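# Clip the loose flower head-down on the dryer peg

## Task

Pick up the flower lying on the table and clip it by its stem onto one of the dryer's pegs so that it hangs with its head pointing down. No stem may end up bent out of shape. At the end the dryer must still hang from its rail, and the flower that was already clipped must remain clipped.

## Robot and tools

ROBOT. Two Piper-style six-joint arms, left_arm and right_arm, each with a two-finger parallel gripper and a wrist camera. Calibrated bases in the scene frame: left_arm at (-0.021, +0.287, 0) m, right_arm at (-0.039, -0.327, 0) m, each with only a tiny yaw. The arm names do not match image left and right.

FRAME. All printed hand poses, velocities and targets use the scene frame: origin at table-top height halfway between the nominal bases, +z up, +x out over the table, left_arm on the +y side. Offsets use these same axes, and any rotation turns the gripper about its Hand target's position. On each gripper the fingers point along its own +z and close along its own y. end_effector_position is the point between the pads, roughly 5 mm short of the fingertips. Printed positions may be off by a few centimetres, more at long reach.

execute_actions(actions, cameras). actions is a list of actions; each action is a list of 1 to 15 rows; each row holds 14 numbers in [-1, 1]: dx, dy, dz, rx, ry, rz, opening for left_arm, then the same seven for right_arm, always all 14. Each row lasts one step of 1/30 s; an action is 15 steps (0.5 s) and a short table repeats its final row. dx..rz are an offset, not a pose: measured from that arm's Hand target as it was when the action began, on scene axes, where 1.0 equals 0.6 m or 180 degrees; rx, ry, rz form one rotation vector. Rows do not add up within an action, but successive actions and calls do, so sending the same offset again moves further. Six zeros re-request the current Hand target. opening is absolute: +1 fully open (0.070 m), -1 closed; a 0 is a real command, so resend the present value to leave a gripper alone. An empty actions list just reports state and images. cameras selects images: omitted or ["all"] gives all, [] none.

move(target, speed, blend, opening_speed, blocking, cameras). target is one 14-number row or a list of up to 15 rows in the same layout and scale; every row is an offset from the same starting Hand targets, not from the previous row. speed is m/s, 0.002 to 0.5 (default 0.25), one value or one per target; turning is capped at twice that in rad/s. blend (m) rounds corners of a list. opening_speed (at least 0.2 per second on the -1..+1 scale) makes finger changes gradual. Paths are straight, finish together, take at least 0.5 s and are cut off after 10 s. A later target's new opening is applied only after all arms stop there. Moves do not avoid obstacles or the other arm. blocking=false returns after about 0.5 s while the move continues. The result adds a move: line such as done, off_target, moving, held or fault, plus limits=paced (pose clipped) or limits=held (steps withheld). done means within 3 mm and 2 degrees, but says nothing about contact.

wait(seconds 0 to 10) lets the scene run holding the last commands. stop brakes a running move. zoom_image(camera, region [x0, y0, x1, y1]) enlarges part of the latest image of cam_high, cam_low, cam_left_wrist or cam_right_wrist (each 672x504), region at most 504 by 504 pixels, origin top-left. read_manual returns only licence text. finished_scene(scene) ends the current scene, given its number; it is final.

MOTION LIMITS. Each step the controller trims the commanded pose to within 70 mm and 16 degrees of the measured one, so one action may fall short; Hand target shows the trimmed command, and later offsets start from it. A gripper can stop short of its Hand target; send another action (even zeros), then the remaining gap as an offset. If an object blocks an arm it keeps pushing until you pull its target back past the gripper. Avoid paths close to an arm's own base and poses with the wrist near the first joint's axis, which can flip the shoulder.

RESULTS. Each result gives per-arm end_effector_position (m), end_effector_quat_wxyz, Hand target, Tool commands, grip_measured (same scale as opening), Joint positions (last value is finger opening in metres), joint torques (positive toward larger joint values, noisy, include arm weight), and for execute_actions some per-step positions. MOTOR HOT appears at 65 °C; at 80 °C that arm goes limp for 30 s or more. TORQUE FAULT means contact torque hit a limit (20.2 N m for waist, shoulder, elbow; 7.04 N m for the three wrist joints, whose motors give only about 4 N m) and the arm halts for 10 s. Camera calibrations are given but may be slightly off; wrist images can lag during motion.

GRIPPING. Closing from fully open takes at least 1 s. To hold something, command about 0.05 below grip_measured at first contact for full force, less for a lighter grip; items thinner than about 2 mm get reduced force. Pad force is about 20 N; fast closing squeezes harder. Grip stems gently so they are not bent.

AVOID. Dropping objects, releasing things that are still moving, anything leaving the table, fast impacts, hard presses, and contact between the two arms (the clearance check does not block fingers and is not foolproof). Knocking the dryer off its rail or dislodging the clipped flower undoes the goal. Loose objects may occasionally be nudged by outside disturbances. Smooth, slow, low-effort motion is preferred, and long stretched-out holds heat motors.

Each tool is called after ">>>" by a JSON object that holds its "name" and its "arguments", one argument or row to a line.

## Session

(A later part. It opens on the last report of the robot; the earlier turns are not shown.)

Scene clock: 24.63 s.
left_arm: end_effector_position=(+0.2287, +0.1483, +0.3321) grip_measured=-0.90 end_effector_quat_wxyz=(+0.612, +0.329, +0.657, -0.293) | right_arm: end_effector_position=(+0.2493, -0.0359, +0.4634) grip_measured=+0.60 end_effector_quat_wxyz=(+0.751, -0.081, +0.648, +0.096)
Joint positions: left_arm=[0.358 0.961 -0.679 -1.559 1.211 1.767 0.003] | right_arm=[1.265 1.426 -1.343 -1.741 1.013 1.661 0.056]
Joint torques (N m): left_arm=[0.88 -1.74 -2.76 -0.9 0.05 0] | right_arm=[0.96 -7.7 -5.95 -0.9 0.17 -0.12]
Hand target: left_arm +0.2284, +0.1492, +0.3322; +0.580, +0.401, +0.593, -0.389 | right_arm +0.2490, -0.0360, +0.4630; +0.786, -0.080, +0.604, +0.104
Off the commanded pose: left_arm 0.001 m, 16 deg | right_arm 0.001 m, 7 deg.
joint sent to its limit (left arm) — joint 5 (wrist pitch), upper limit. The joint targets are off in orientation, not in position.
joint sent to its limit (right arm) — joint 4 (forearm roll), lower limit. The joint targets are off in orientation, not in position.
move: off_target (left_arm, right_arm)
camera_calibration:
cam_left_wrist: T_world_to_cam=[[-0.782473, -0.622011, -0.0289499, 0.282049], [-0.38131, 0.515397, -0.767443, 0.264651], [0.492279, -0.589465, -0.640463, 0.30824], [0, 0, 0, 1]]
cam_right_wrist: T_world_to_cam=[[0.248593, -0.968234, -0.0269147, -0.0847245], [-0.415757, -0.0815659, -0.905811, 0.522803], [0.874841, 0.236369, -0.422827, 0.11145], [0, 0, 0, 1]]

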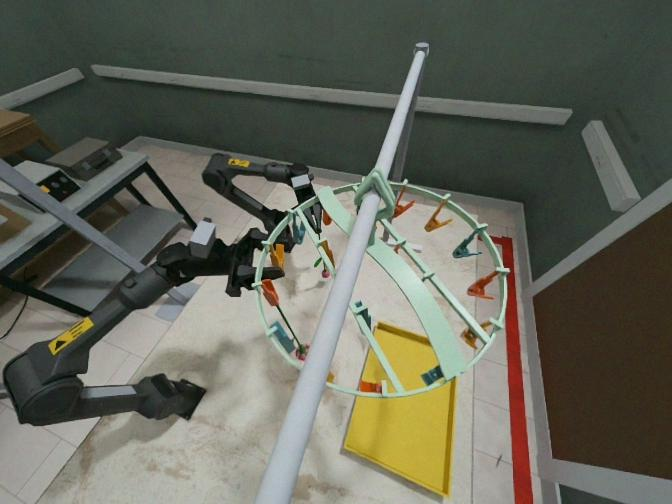

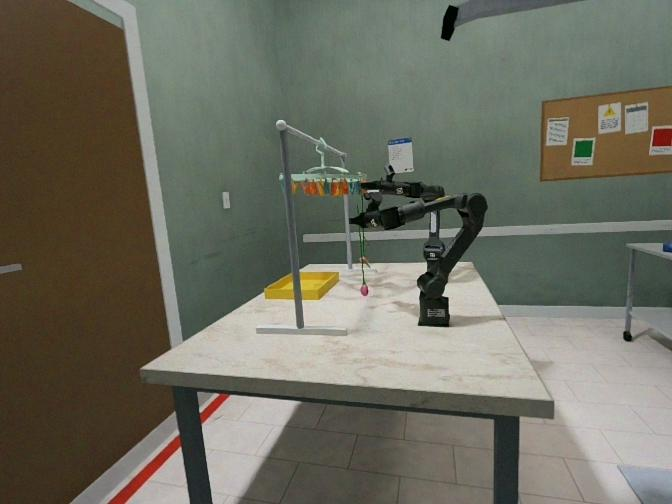

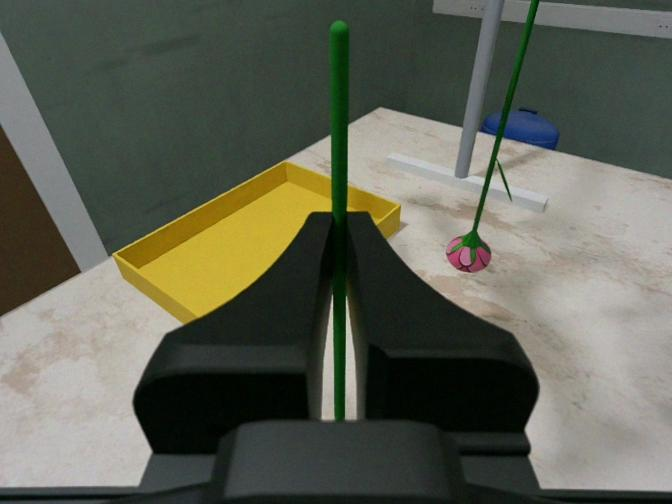

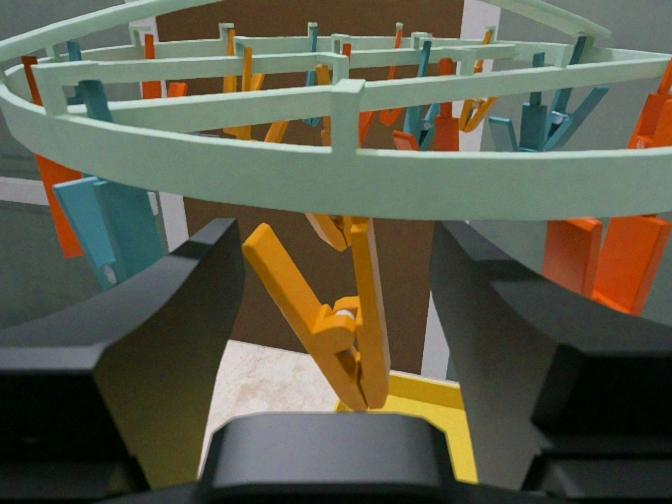

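>>> {"name": "move", "arguments": {
  "target": [0,0,0,0,0,0,-1,0,0,0,0,0,0,-0.2],
  "opening_speed": 0.6,
  "cameras": ["cam_right_wrist"]
}}

>>> {"name": "move", "arguments": {
  "target": [0,0,0,0,0,0,-1,0,0,0,0,0,0,-0.4],
  "opening_speed": 0.4,
  "cameras": ["cam_right_wrist"]
}}

Scene clock: 26.40 s.
left_arm: end_effector_position=(+0.2287, +0.1483, +0.3321) grip_measured=-0.90 end_effector_quat_wxyz=(+0.612, +0.329, +0.657, -0.293) | right_arm: end_effector_position=(+0.2491, -0.0360, +0.4634) grip_measured=-0.19 end_effector_quat_wxyz=(+0.751, -0.081, +0.648, +0.096)
Joint positions: left_arm=[0.358 0.961 -0.679 -1.559 1.211 1.767 0.003] | right_arm=[1.266 1.425 -1.342 -1.741 1.014 1.661 0.028]
Joint torques (N m): left_arm=[0.85 -1.42 -3.1 -0.95 0.03 -0.01] | right_arm=[0.87 -7.33 -6.08 -0.92 0.13 0.08]
Hand target: left_arm +0.2284, +0.1492, +0.3322; +0.580, +0.401, +0.593, -0.389 | right_arm +0.2490, -0.0360, +0.4630; +0.786, -0.080, +0.604, +0.104
Off the commanded pose: left_arm 0.001 m, 16 deg; orientation clipped | right_arm 0.000 m, 7 deg.
joint sent to its limit (left arm) — joint 5 (wrist pitch), upper limit. The joint targets are off in orientation, not in position.
joint sent to its limit (right arm) — joint 4 (forearm roll), lower limit. The joint targets are off in orientation, not in position.
move: off_target (left_arm, right_arm); limits=paced
camera_calibration:
cam_right_wrist: T_world_to_cam=[[0.248557, -0.96824, -0.027049, -0.0847608], [-0.41572, -0.0814137, -0.905841, 0.522695], [0.874869, 0.236398, -0.422752, 0.111706], [0, 0, 0, 1]]
Images, in order: cam_right_wrist.

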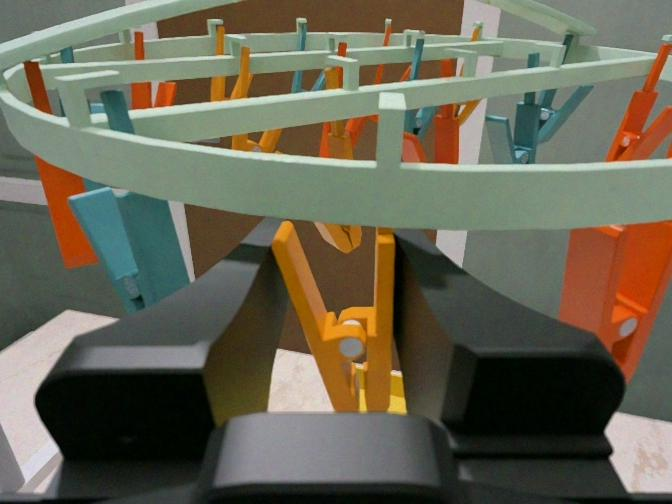

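Scene clock: 27.27 s.
left_arm: end_effector_position=(+0.2287, +0.1483, +0.3321) grip_measured=-0.90 end_effector_quat_wxyz=(+0.612, +0.329, +0.657, -0.293) | right_arm: end_effector_position=(+0.2491, -0.0360, +0.4634) grip_measured=-0.39 end_effector_quat_wxyz=(+0.751, -0.081, +0.648, +0.096)
Joint positions: left_arm=[0.358 0.961 -0.679 -1.559 1.211 1.767 0.003] | right_arm=[1.266 1.425 -1.342 -1.741 1.014 1.661 0.021]
Joint torques (N m): left_arm=[0.85 -1.42 -3.52 -0.95 0.01 0.02] | right_arm=[1 -7.25 -6.21 -0.79 0.07 0.09]
Hand target: left_arm +0.2284, +0.1492, +0.3322; +0.580, +0.401, +0.593, -0.389 | right_arm +0.2490, -0.0360, +0.4630; +0.786, -0.080, +0.604, +0.104
Off the commanded pose: left_arm 0.001 m, 16 deg | right_arm 0.000 m, 7 deg.
joint sent to its limit (left arm) — joint 5 (wrist pitch), upper limit. The joint targets are off in orientation, not in position.
joint sent to its limit (right arm) — joint 4 (forearm roll), lower limit. The joint targets are off in orientation, not in position.
move: off_target (left_arm, right_arm)
camera_calibration:
cam_right_wrist: T_world_to_cam=[[0.248557, -0.96824, -0.027049, -0.0847608], [-0.41572, -0.0814137, -0.905841, 0.522695], [0.874869, 0.236398, -0.422752, 0.111706], [0, 0, 0, 1]]
Images, in order: cam_right_wrist.

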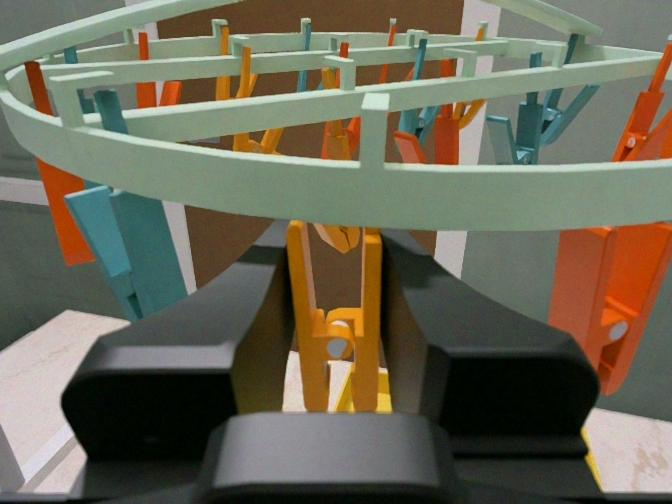

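>>> {"name": "move", "arguments": {
  "target": [0.0127,-0.307,0.005,-0.0073,-0.0025,0.0717,-1,0,0,0,0,0,0,-0.4],
  "speed": 0.1
}}

>>> {"name": "zoom_image", "arguments": {
  "camera": "cam_right_wrist",
  "region": [240, 300, 440, 450]
}}

>>> {"name": "zoom_image", "arguments": {
  "camera": "cam_high",
  "region": [220, 210, 340, 310]
}}

>>> {"name": "zoom_image", "arguments": {
  "camera": "cam_low",
  "region": [310, 150, 430, 250]
}}

Scene clock: 30.27 s.
left_arm: end_effector_position=(+0.2351, -0.0180, +0.3347) grip_measured=-0.90 end_effector_quat_wxyz=(+0.570, +0.362, +0.669, -0.311) | right_arm: end_effector_position=(+0.2491, -0.0360, +0.4634) grip_measured=-0.39 end_effector_quat_wxyz=(+0.751, -0.081, +0.648, +0.096)
Joint positions: left_arm=[-0.672 1.198 -0.901 -1.737 0.274 1.784 0.003] | right_arm=[1.266 1.425 -1.342 -1.741 1.014 1.661 0.021]
Joint torques (N m): left_arm=[0.47 -3.47 -3.72 -0.25 0.2 0.22] | right_arm=[0.45 -6.25 -6.46 -0.61 0.01 -0.01]
Hand target: left_arm +0.2350, -0.0179, +0.3351; +0.571, +0.362, +0.668, -0.311 (not the last commanded pose) | right_arm +0.2490, -0.0360, +0.4630; +0.785, -0.080, +0.605, +0.104
Off the commanded pose: left_arm 0.017 m, 9 deg | right_arm 0.000 m, 7 deg.
joint sent to its limit (right arm) — joint 4 (forearm roll), lower limit.
move: held (left_arm; a check stopped the path), off_target (right_arm; braked when a check withheld steps of left_arm); limits=held
pose unreachable (left arm): on one or more control steps of this call, first in action 0 (counted from 0), this arm could not follow its commanded pose, so it was not sent that pose on those steps. It may still have moved: this result reports where it is.
cause: moving toward the commanded pose would bring a part of the arm too close to another arm (a part of this arm just beyond joint 6 (wrist roll) and a part of the right arm just beyond its joint 6 (wrist roll), at the place that arm is still heading or pushing toward).
camera_calibration:
cam_left_wrist: T_world_to_cam=[[-0.831721, -0.555124, -0.00883666, 0.18974], [-0.382582, 0.584597, -0.715457, 0.338974], [0.402333, -0.591679, -0.698601, 0.249258], [0, 0, 0, 1]]
cam_right_wrist: T_world_to_cam=[[0.248557, -0.96824, -0.027049, -0.0847608], [-0.41572, -0.0814137, -0.905841, 0.522695], [0.874869, 0.236398, -0.422752, 0.111706], [0, 0, 0, 1]]

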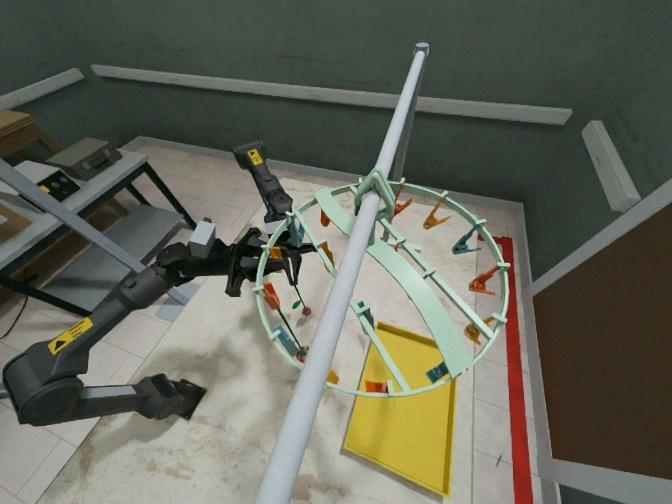

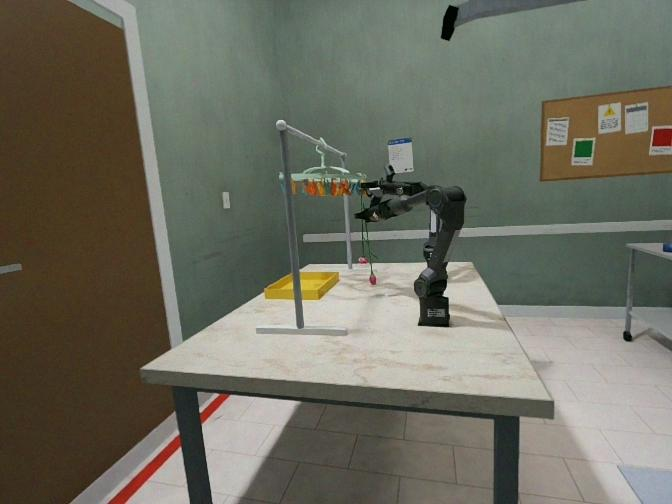

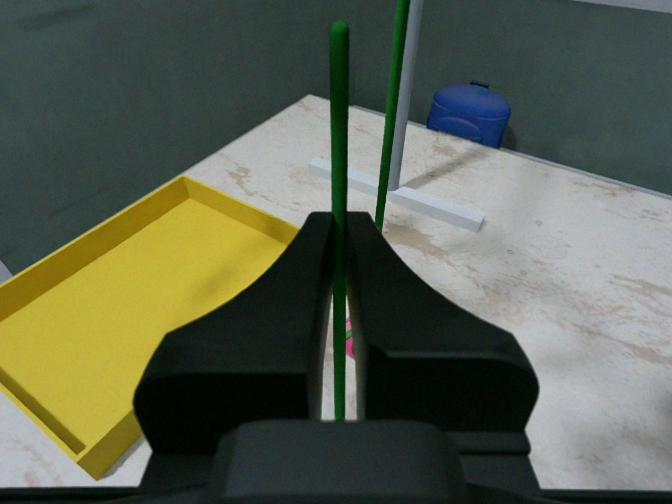

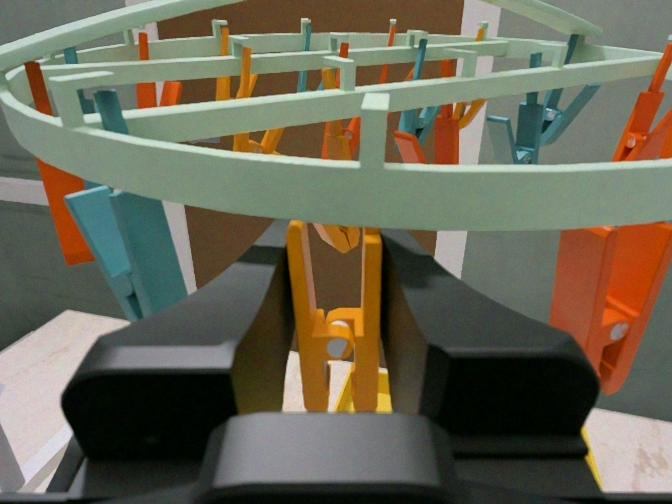

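Scaled by 2.520 from the camera's 672x504 image, which has a finer 960x720 frame.

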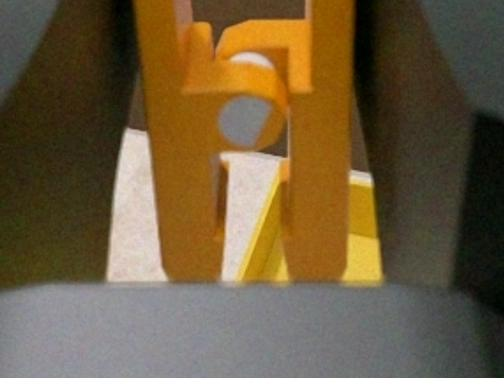

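Scaled by 4.200 from the camera's 672x504 image, which has a finer 960x720 frame.

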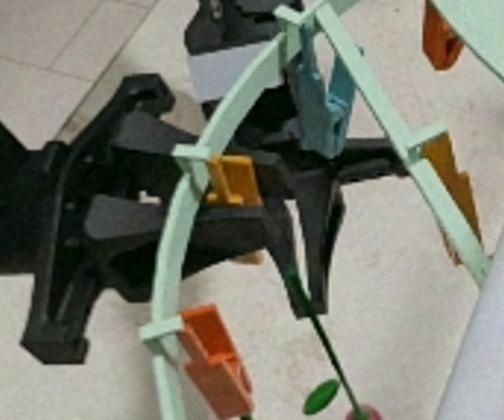

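Scaled by 4.200 from the camera's 672x504 image, which has a finer 960x720 frame.

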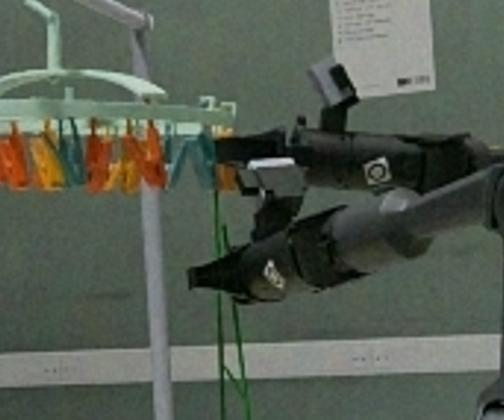

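>>> {"name": "move", "arguments": {
  "target": [0.002,0.02,0,0,0,-0.1,-1,0,0,0,0,0,0,-0.4],
  "speed": 0.1,
  "cameras": ["cam_left_wrist"]
}}

>>> {"name": "move", "arguments": {
  "target": [0.002,-0.04,0,0,0,0,-1,0,0,0,0,0,0,-0.4],
  "speed": 0.05
}}

>>> {"name": "zoom_image", "arguments": {
  "camera": "cam_right_wrist",
  "region": [240, 300, 440, 450]
}}

>>> {"name": "zoom_image", "arguments": {
  "camera": "cam_high",
  "region": [220, 210, 340, 310]
}}

>>> {"name": "zoom_image", "arguments": {
  "camera": "cam_low",
  "region": [310, 150, 430, 250]
}}

Scene clock: 32.57 s.
left_arm: end_effector_position=(+0.2362, -0.0059, +0.3351) grip_measured=-0.90 end_effector_quat_wxyz=(+0.515, +0.462, +0.603, -0.397) | right_arm: end_effector_position=(+0.2491, -0.0360, +0.4634) grip_measured=-0.39 end_effector_quat_wxyz=(+0.751, -0.081, +0.648, +0.096)
Joint positions: left_arm=[-0.332 1.321 -1 -1.553 0.913 1.743 0.003] | right_arm=[1.266 1.425 -1.342 -1.741 1.014 1.661 0.021]
Joint torques (N m): left_arm=[-0.19 -3.13 -3.63 -0.83 -0.1 0.18] | right_arm=[0.41 -5.9 -6.17 -0.63 -0.01 0]
Hand target: left_arm +0.2362, -0.0059, +0.3351; +0.515, +0.462, +0.603, -0.396 | right_arm +0.2490, -0.0360, +0.4630; +0.785, -0.080, +0.605, +0.104
Off the commanded pose: left_arm 0.000 m, 0 deg | right_arm 0.000 m, 6 deg.
joint sent to its limit (right arm) — joint 4 (forearm roll), lower limit. The joint targets are off in orientation, not in position.
move: off_target (right_arm)
camera_calibration:
cam_left_wrist: T_world_to_cam=[[-0.962835, -0.269941, -0.0090089, 0.230062], [-0.182171, 0.673679, -0.716219, 0.285953], [0.199406, -0.68796, -0.697817, 0.303371], [0, 0, 0, 1]]
Images, in order: cam_left_wrist.

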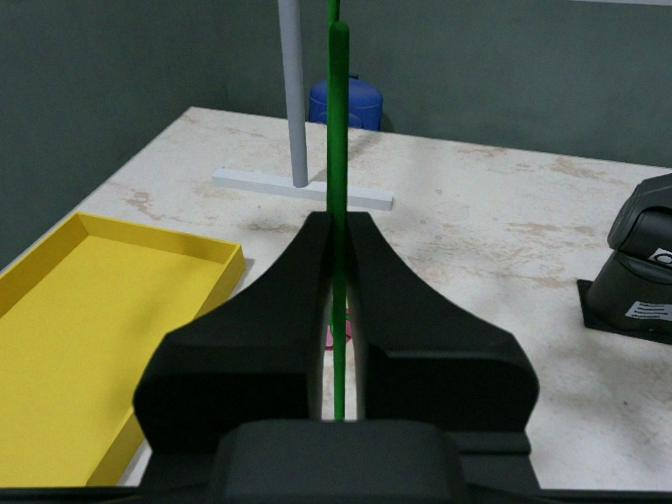

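Scene clock: 33.33 s.
left_arm: end_effector_position=(+0.2373, -0.0302, +0.3351) grip_measured=-0.90 end_effector_quat_wxyz=(+0.515, +0.462, +0.603, -0.397) | right_arm: end_effector_position=(+0.2491, -0.0360, +0.4634) grip_measured=-0.39 end_effector_quat_wxyz=(+0.751, -0.081, +0.648, +0.096)
Joint positions: left_arm=[-0.429 1.361 -1.036 -1.579 0.817 1.748 0.003] | right_arm=[1.266 1.425 -1.342 -1.741 1.014 1.661 0.021]
Joint torques (N m): left_arm=[0.78 -3.4 -3.68 -0.86 0.21 0.2] | right_arm=[0.41 -5.97 -5.91 -0.62 0 0.03]
Hand target: left_arm +0.2374, -0.0299, +0.3351; +0.515, +0.462, +0.603, -0.396 | right_arm +0.2490, -0.0360, +0.4630; +0.785, -0.080, +0.605, +0.104
Off the commanded pose: left_arm 0.000 m, 0 deg | right_arm 0.000 m, 6 deg.
joint sent to its limit (right arm) — joint 4 (forearm roll), lower limit. The joint targets are off in orientation, not in position.
move: off_target (right_arm)
camera_calibration:
cam_left_wrist: T_world_to_cam=[[-0.962632, -0.270645, -0.0095282, 0.224742], [-0.182372, 0.673868, -0.71599, 0.302519], [0.2002, -0.687498, -0.698045, 0.286293], [0, 0, 0, 1]]
cam_right_wrist: T_world_to_cam=[[0.248557, -0.96824, -0.027049, -0.0847608], [-0.41572, -0.0814137, -0.905841, 0.522695], [0.874869, 0.236398, -0.422752, 0.111706], [0, 0, 0, 1]]

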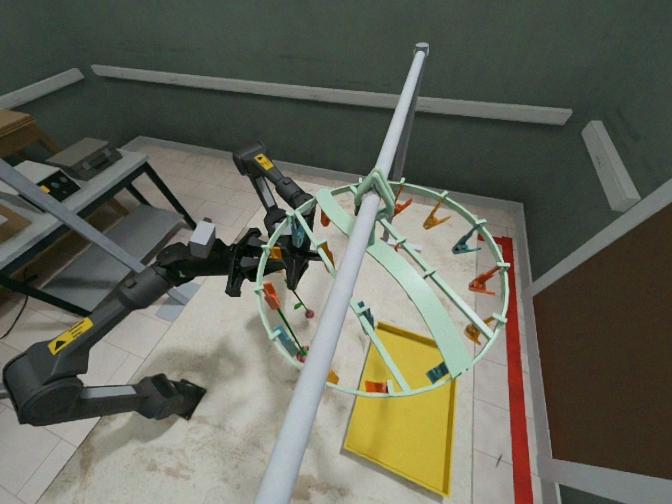

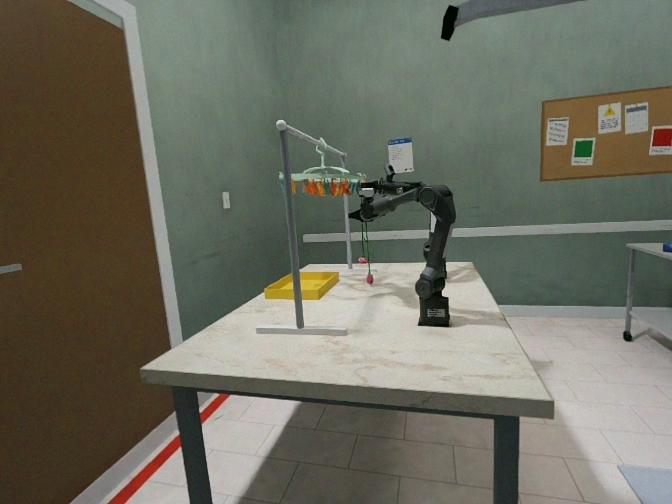

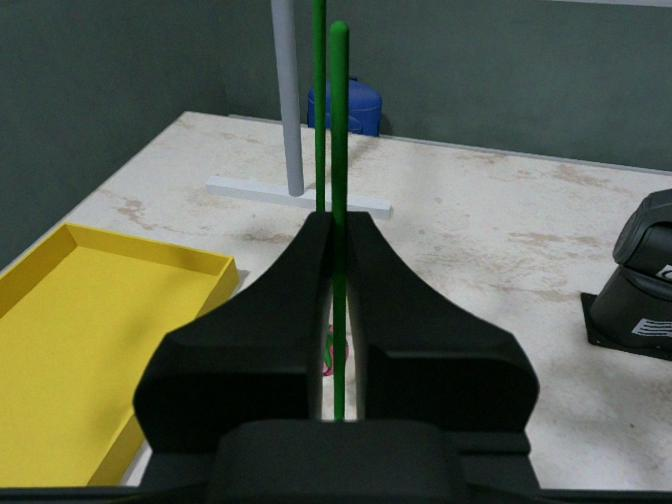

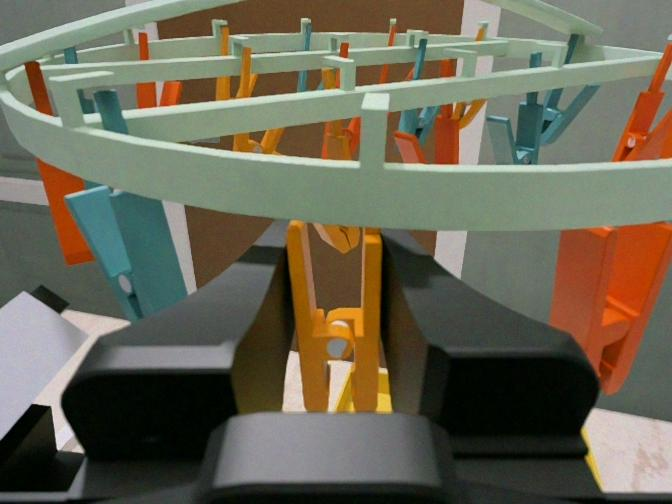

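Scaled by 2.520 from the camera's 672x504 image, which has a finer 960x720 frame.

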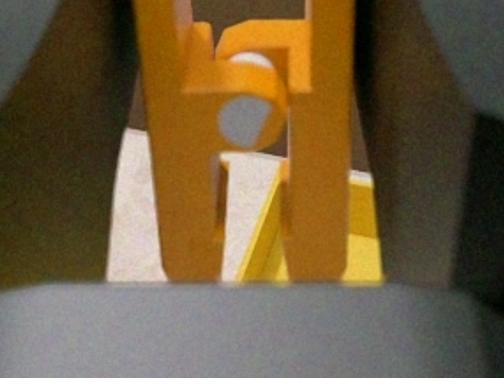

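Scaled by 4.200 from the camera's 672x504 image, which has a finer 960x720 frame.

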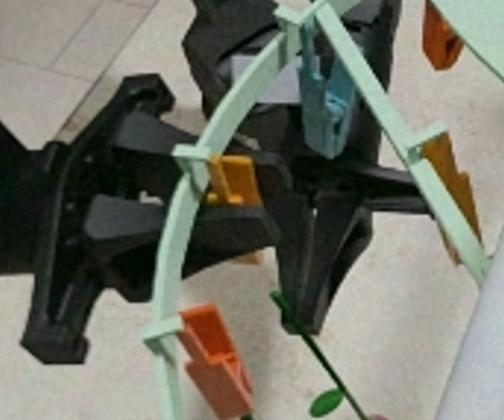

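Scaled by 4.200 from the camera's 672x504 image, which has a finer 960x720 frame.

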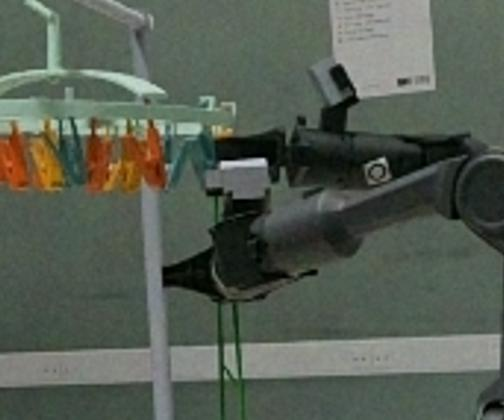

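>>> {"name": "move", "arguments": {
  "target": [0.028,0.003,0.014,0,0,0,-1,0,0,0,0,0,0,-0.4],
  "speed": 0.05,
  "cameras": ["cam_right_wrist","cam_high"]
}}

>>> {"name": "zoom_image", "arguments": {
  "camera": "cam_right_wrist",
  "region": [240, 300, 440, 450]
}}

>>> {"name": "zoom_image", "arguments": {
  "camera": "cam_high",
  "region": [220, 210, 340, 310]
}}

Scene clock: 34.47 s.
left_arm: end_effector_position=(+0.2545, -0.0280, +0.3438) grip_measured=-0.90 end_effector_quat_wxyz=(+0.515, +0.462, +0.603, -0.396) | right_arm: end_effector_position=(+0.2491, -0.0360, +0.4634) grip_measured=-0.39 end_effector_quat_wxyz=(+0.751, -0.081, +0.648, +0.096)
Joint positions: left_arm=[-0.389 1.407 -1.114 -1.542 0.856 1.707 0.003] | right_arm=[1.266 1.425 -1.342 -1.741 1.014 1.661 0.021]
Joint torques (N m): left_arm=[0.04 -3.53 -3.09 -0.79 0.09 0.12] | right_arm=[0.46 -6.04 -5.75 -0.65 0.01 0.06]
Hand target: left_arm +0.2542, -0.0281, +0.3435; +0.515, +0.462, +0.603, -0.396 | right_arm +0.2490, -0.0360, +0.4630; +0.785, -0.080, +0.605, +0.104
Off the commanded pose: left_arm 0.000 m, 0 deg | right_arm 0.000 m, 6 deg.
joint sent to its limit (right arm) — joint 4 (forearm roll), lower limit. The joint targets are off in orientation, not in position.
move: off_target (right_arm)
camera_calibration:
cam_right_wrist: T_world_to_cam=[[0.248557, -0.96824, -0.027049, -0.0847608], [-0.41572, -0.0814137, -0.905841, 0.522695], [0.874869, 0.236398, -0.422752, 0.111706], [0, 0, 0, 1]]
Images, in order: cam_high, cam_right_wrist.

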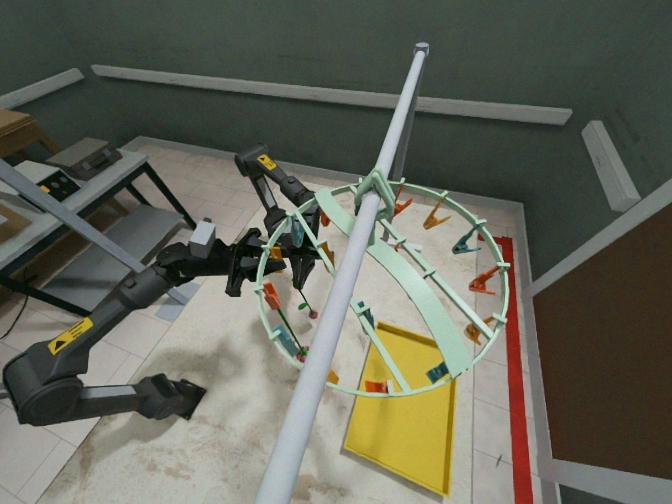

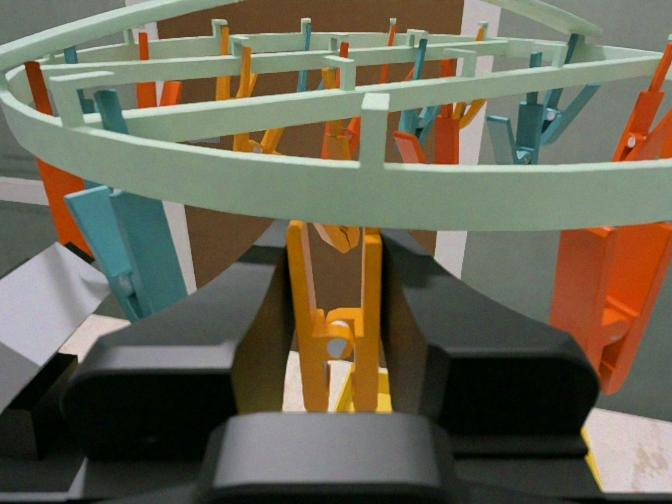

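Scaled by 2.520 from the camera's 672x504 image, which has a finer 960x720 frame.

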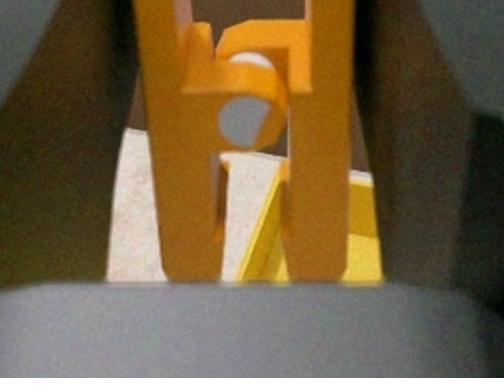

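Scaled by 4.200 from the camera's 672x504 image, which has a finer 960x720 frame.

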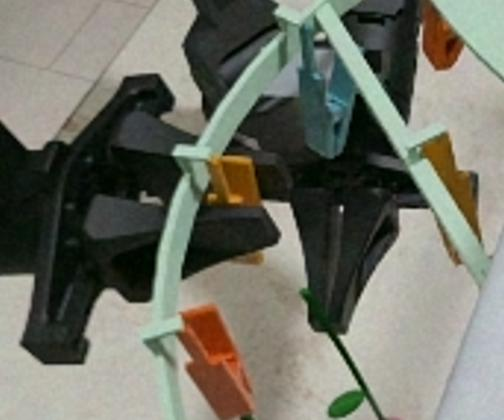

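>>> {"name": "move", "arguments": {
  "target": [-0.0337,-0.0125,-0.0067,-0.063,-0.02,0.022,-1,0,0,0,0,0,0,-0.4],
  "speed": 0.05
}}

>>> {"name": "zoom_image", "arguments": {
  "camera": "cam_high",
  "region": [240, 220, 320, 300]
}}

>>> {"name": "zoom_image", "arguments": {
  "camera": "cam_low",
  "region": [330, 160, 400, 230]
}}

Scene clock: 37.63 s.
left_arm: end_effector_position=(+0.2341, -0.0356, +0.3396) grip_measured=-0.90 end_effector_quat_wxyz=(+0.541, +0.441, +0.590, -0.405) | right_arm: end_effector_position=(+0.2491, -0.0360, +0.4634) grip_measured=-0.39 end_effector_quat_wxyz=(+0.751, -0.081, +0.648, +0.096)
Joint positions: left_arm=[-0.47 1.347 -0.98 -1.737 0.773 1.884 0.003] | right_arm=[1.266 1.425 -1.342 -1.741 1.014 1.661 0.021]
Joint torques (N m): left_arm=[-0.4 -4.05 -3.22 -0.72 0.03 0] | right_arm=[0.63 -6.12 -6.82 -0.72 0.06 -0.01]
Hand target: left_arm +0.2340, -0.0356, +0.3395; +0.590, +0.400, +0.560, -0.421 | right_arm +0.2490, -0.0360, +0.4630; +0.785, -0.080, +0.605, +0.104
Off the commanded pose: left_arm 0.000 m, 8 deg | right_arm 0.000 m, 6 deg.
joint read past its limit (left arm) — joint 4 (forearm roll), lower limit.
joint sent to its limit (left arm) — joint 4 (forearm roll), lower limit. The joint targets are off in orientation, not in position.
joint sent to its limit (right arm) — joint 4 (forearm roll), lower limit. The joint targets are off in orientation, not in position.
move: off_target (left_arm, right_arm)
camera_calibration:
cam_left_wrist: T_world_to_cam=[[-0.955022, -0.296332, -0.0109786, 0.21795], [-0.183615, 0.620017, -0.7628, 0.323066], [0.232849, -0.726475, -0.646541, 0.259869], [0, 0, 0, 1]]
cam_right_wrist: T_world_to_cam=[[0.248557, -0.96824, -0.027049, -0.0847608], [-0.41572, -0.0814137, -0.905841, 0.522695], [0.874869, 0.236398, -0.422752, 0.111706], [0, 0, 0, 1]]

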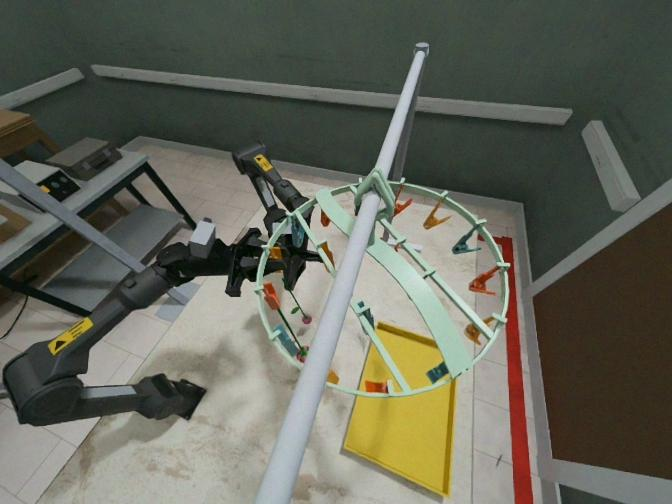

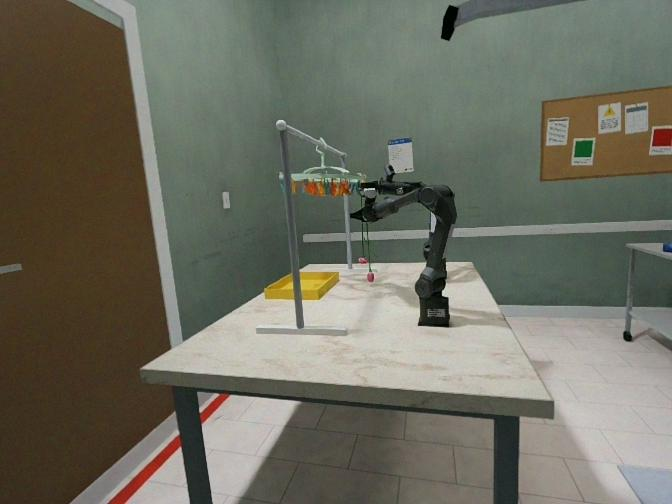

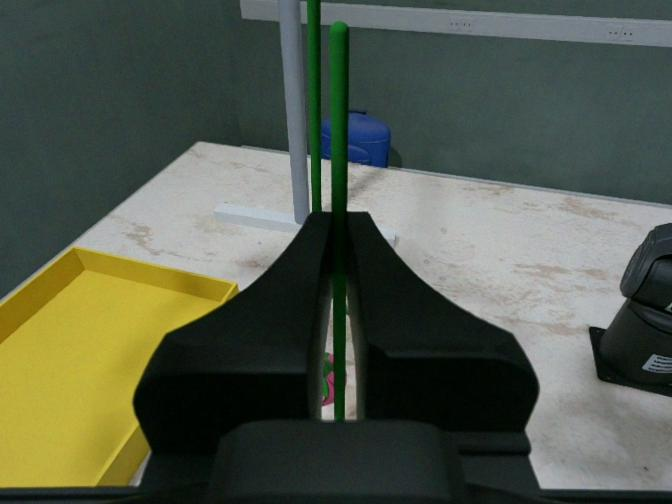

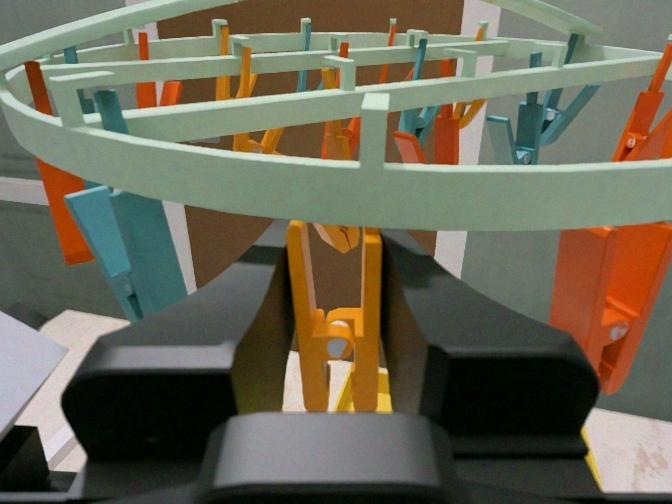

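Scaled by 6.300 from the camera's 672x504 image, which has a finer 960x720 frame.

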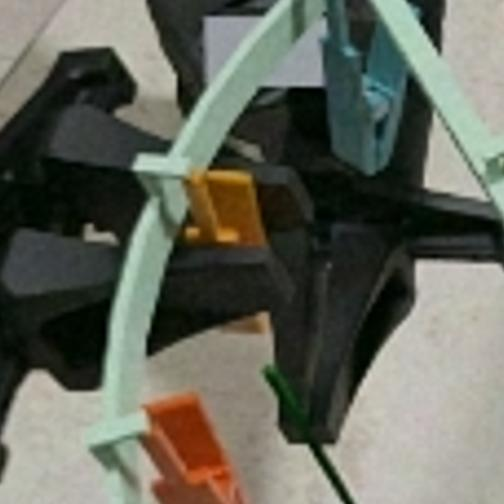

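Scaled by 7.200 from the camera's 672x504 image, which has a finer 960x720 frame.

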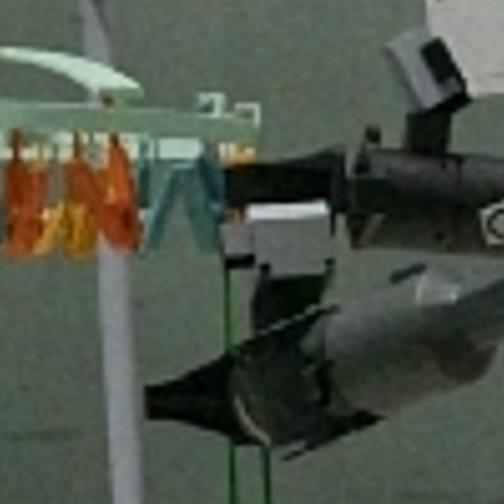

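>>> {"name": "move", "arguments": {
  "target": [
    [-0.022,0.011,0.0,0,0,0.0,-1,0,0,0,0,0,0,-0.4],
    [-0.022,0.011,0.055,0,0,0.0,-1,0,0,0,0,0,0,-0.4]
  ],
  "speed": 0.05
}}

>>> {"name": "zoom_image", "arguments": {
  "camera": "cam_high",
  "region": [240, 220, 320, 300]
}}

>>> {"name": "zoom_image", "arguments": {
  "camera": "cam_right_wrist",
  "region": [240, 300, 440, 450]
}}

Scene clock: 40.47 s.
left_arm: end_effector_position=(+0.2208, -0.0289, +0.3732) grip_measured=-0.90 end_effector_quat_wxyz=(+0.564, +0.422, +0.579, -0.410) | right_arm: end_effector_position=(+0.2491, -0.0360, +0.4634) grip_measured=-0.39 end_effector_quat_wxyz=(+0.751, -0.081, +0.648, +0.096)
Joint positions: left_arm=[-0.491 1.267 -0.995 -1.737 0.73 1.818 0.003] | right_arm=[1.266 1.425 -1.342 -1.741 1.014 1.661 0.021]
Joint torques (N m): left_arm=[-0.55 -3.41 -3.18 -0.81 -0.02 0.1] | right_arm=[0.86 -6.08 -6.09 -0.7 0.08 0.08]
Hand target: left_arm +0.2208, -0.0290, +0.3725; +0.590, +0.400, +0.560, -0.421 | right_arm +0.2490, -0.0360, +0.4630; +0.785, -0.080, +0.605, +0.104
Off the commanded pose: left_arm 0.001 m, 5 deg | right_arm 0.000 m, 6 deg.
joint sent to its limit (left arm) — joint 4 (forearm roll), lower limit. The joint targets are off in orientation, not in position.
joint sent to its limit (right arm) — joint 4 (forearm roll), lower limit. The joint targets are off in orientation, not in position.
move: off_target (left_arm, right_arm)
camera_calibration:
cam_left_wrist: T_world_to_cam=[[-0.947187, -0.320492, -0.0110809, 0.205286], [-0.184284, 0.572264, -0.799095, 0.354469], [0.262444, -0.75485, -0.601103, 0.26527], [0, 0, 0, 1]]
cam_right_wrist: T_world_to_cam=[[0.248557, -0.96824, -0.027049, -0.0847608], [-0.41572, -0.0814137, -0.905841, 0.522695], [0.874869, 0.236398, -0.422752, 0.111706], [0, 0, 0, 1]]

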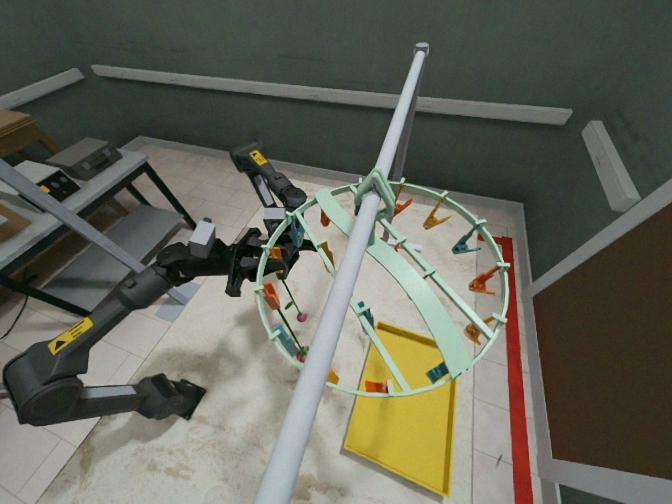

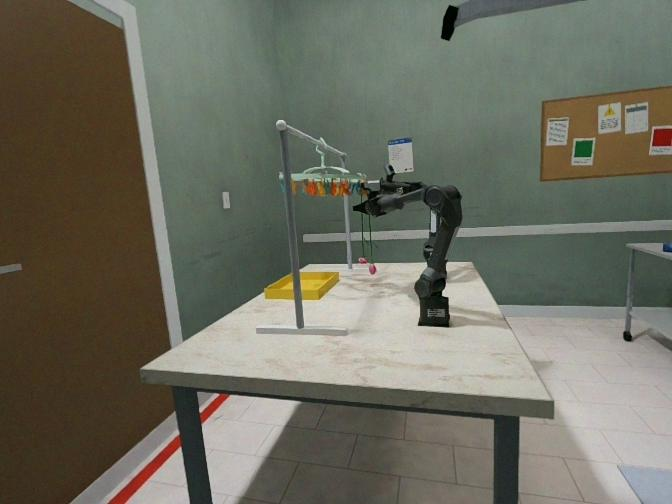

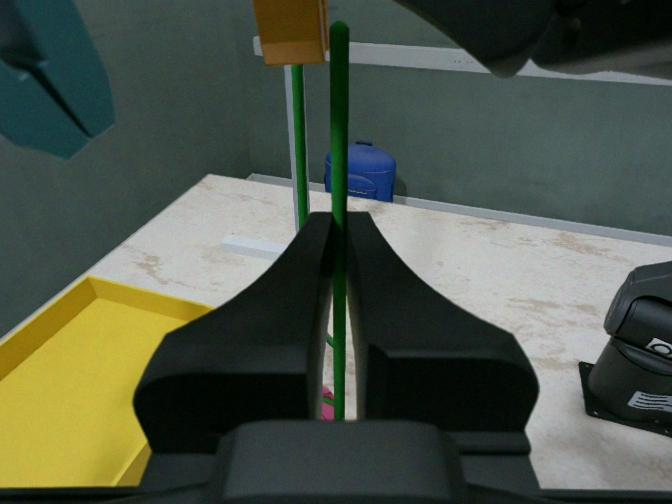

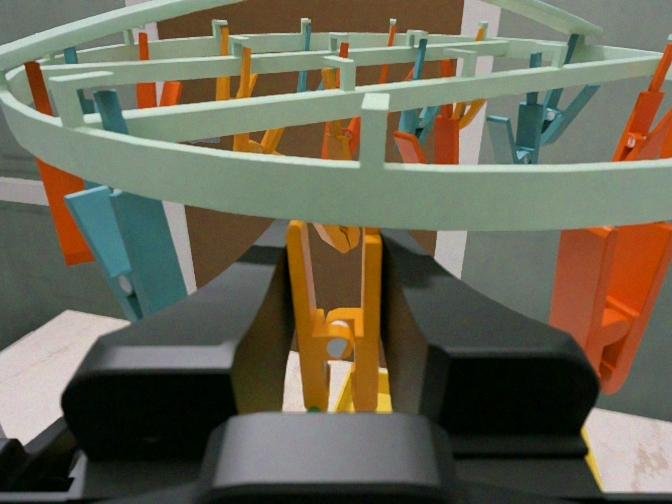

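Scaled by 6.300 from the camera's 672x504 image, which has a finer 960x720 frame.

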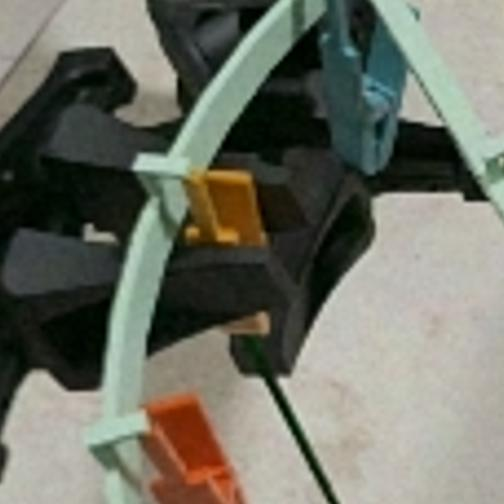

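Scaled by 2.520 from the camera's 672x504 image, which has a finer 960x720 frame.

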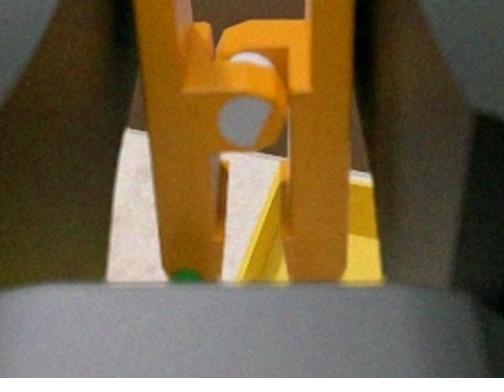

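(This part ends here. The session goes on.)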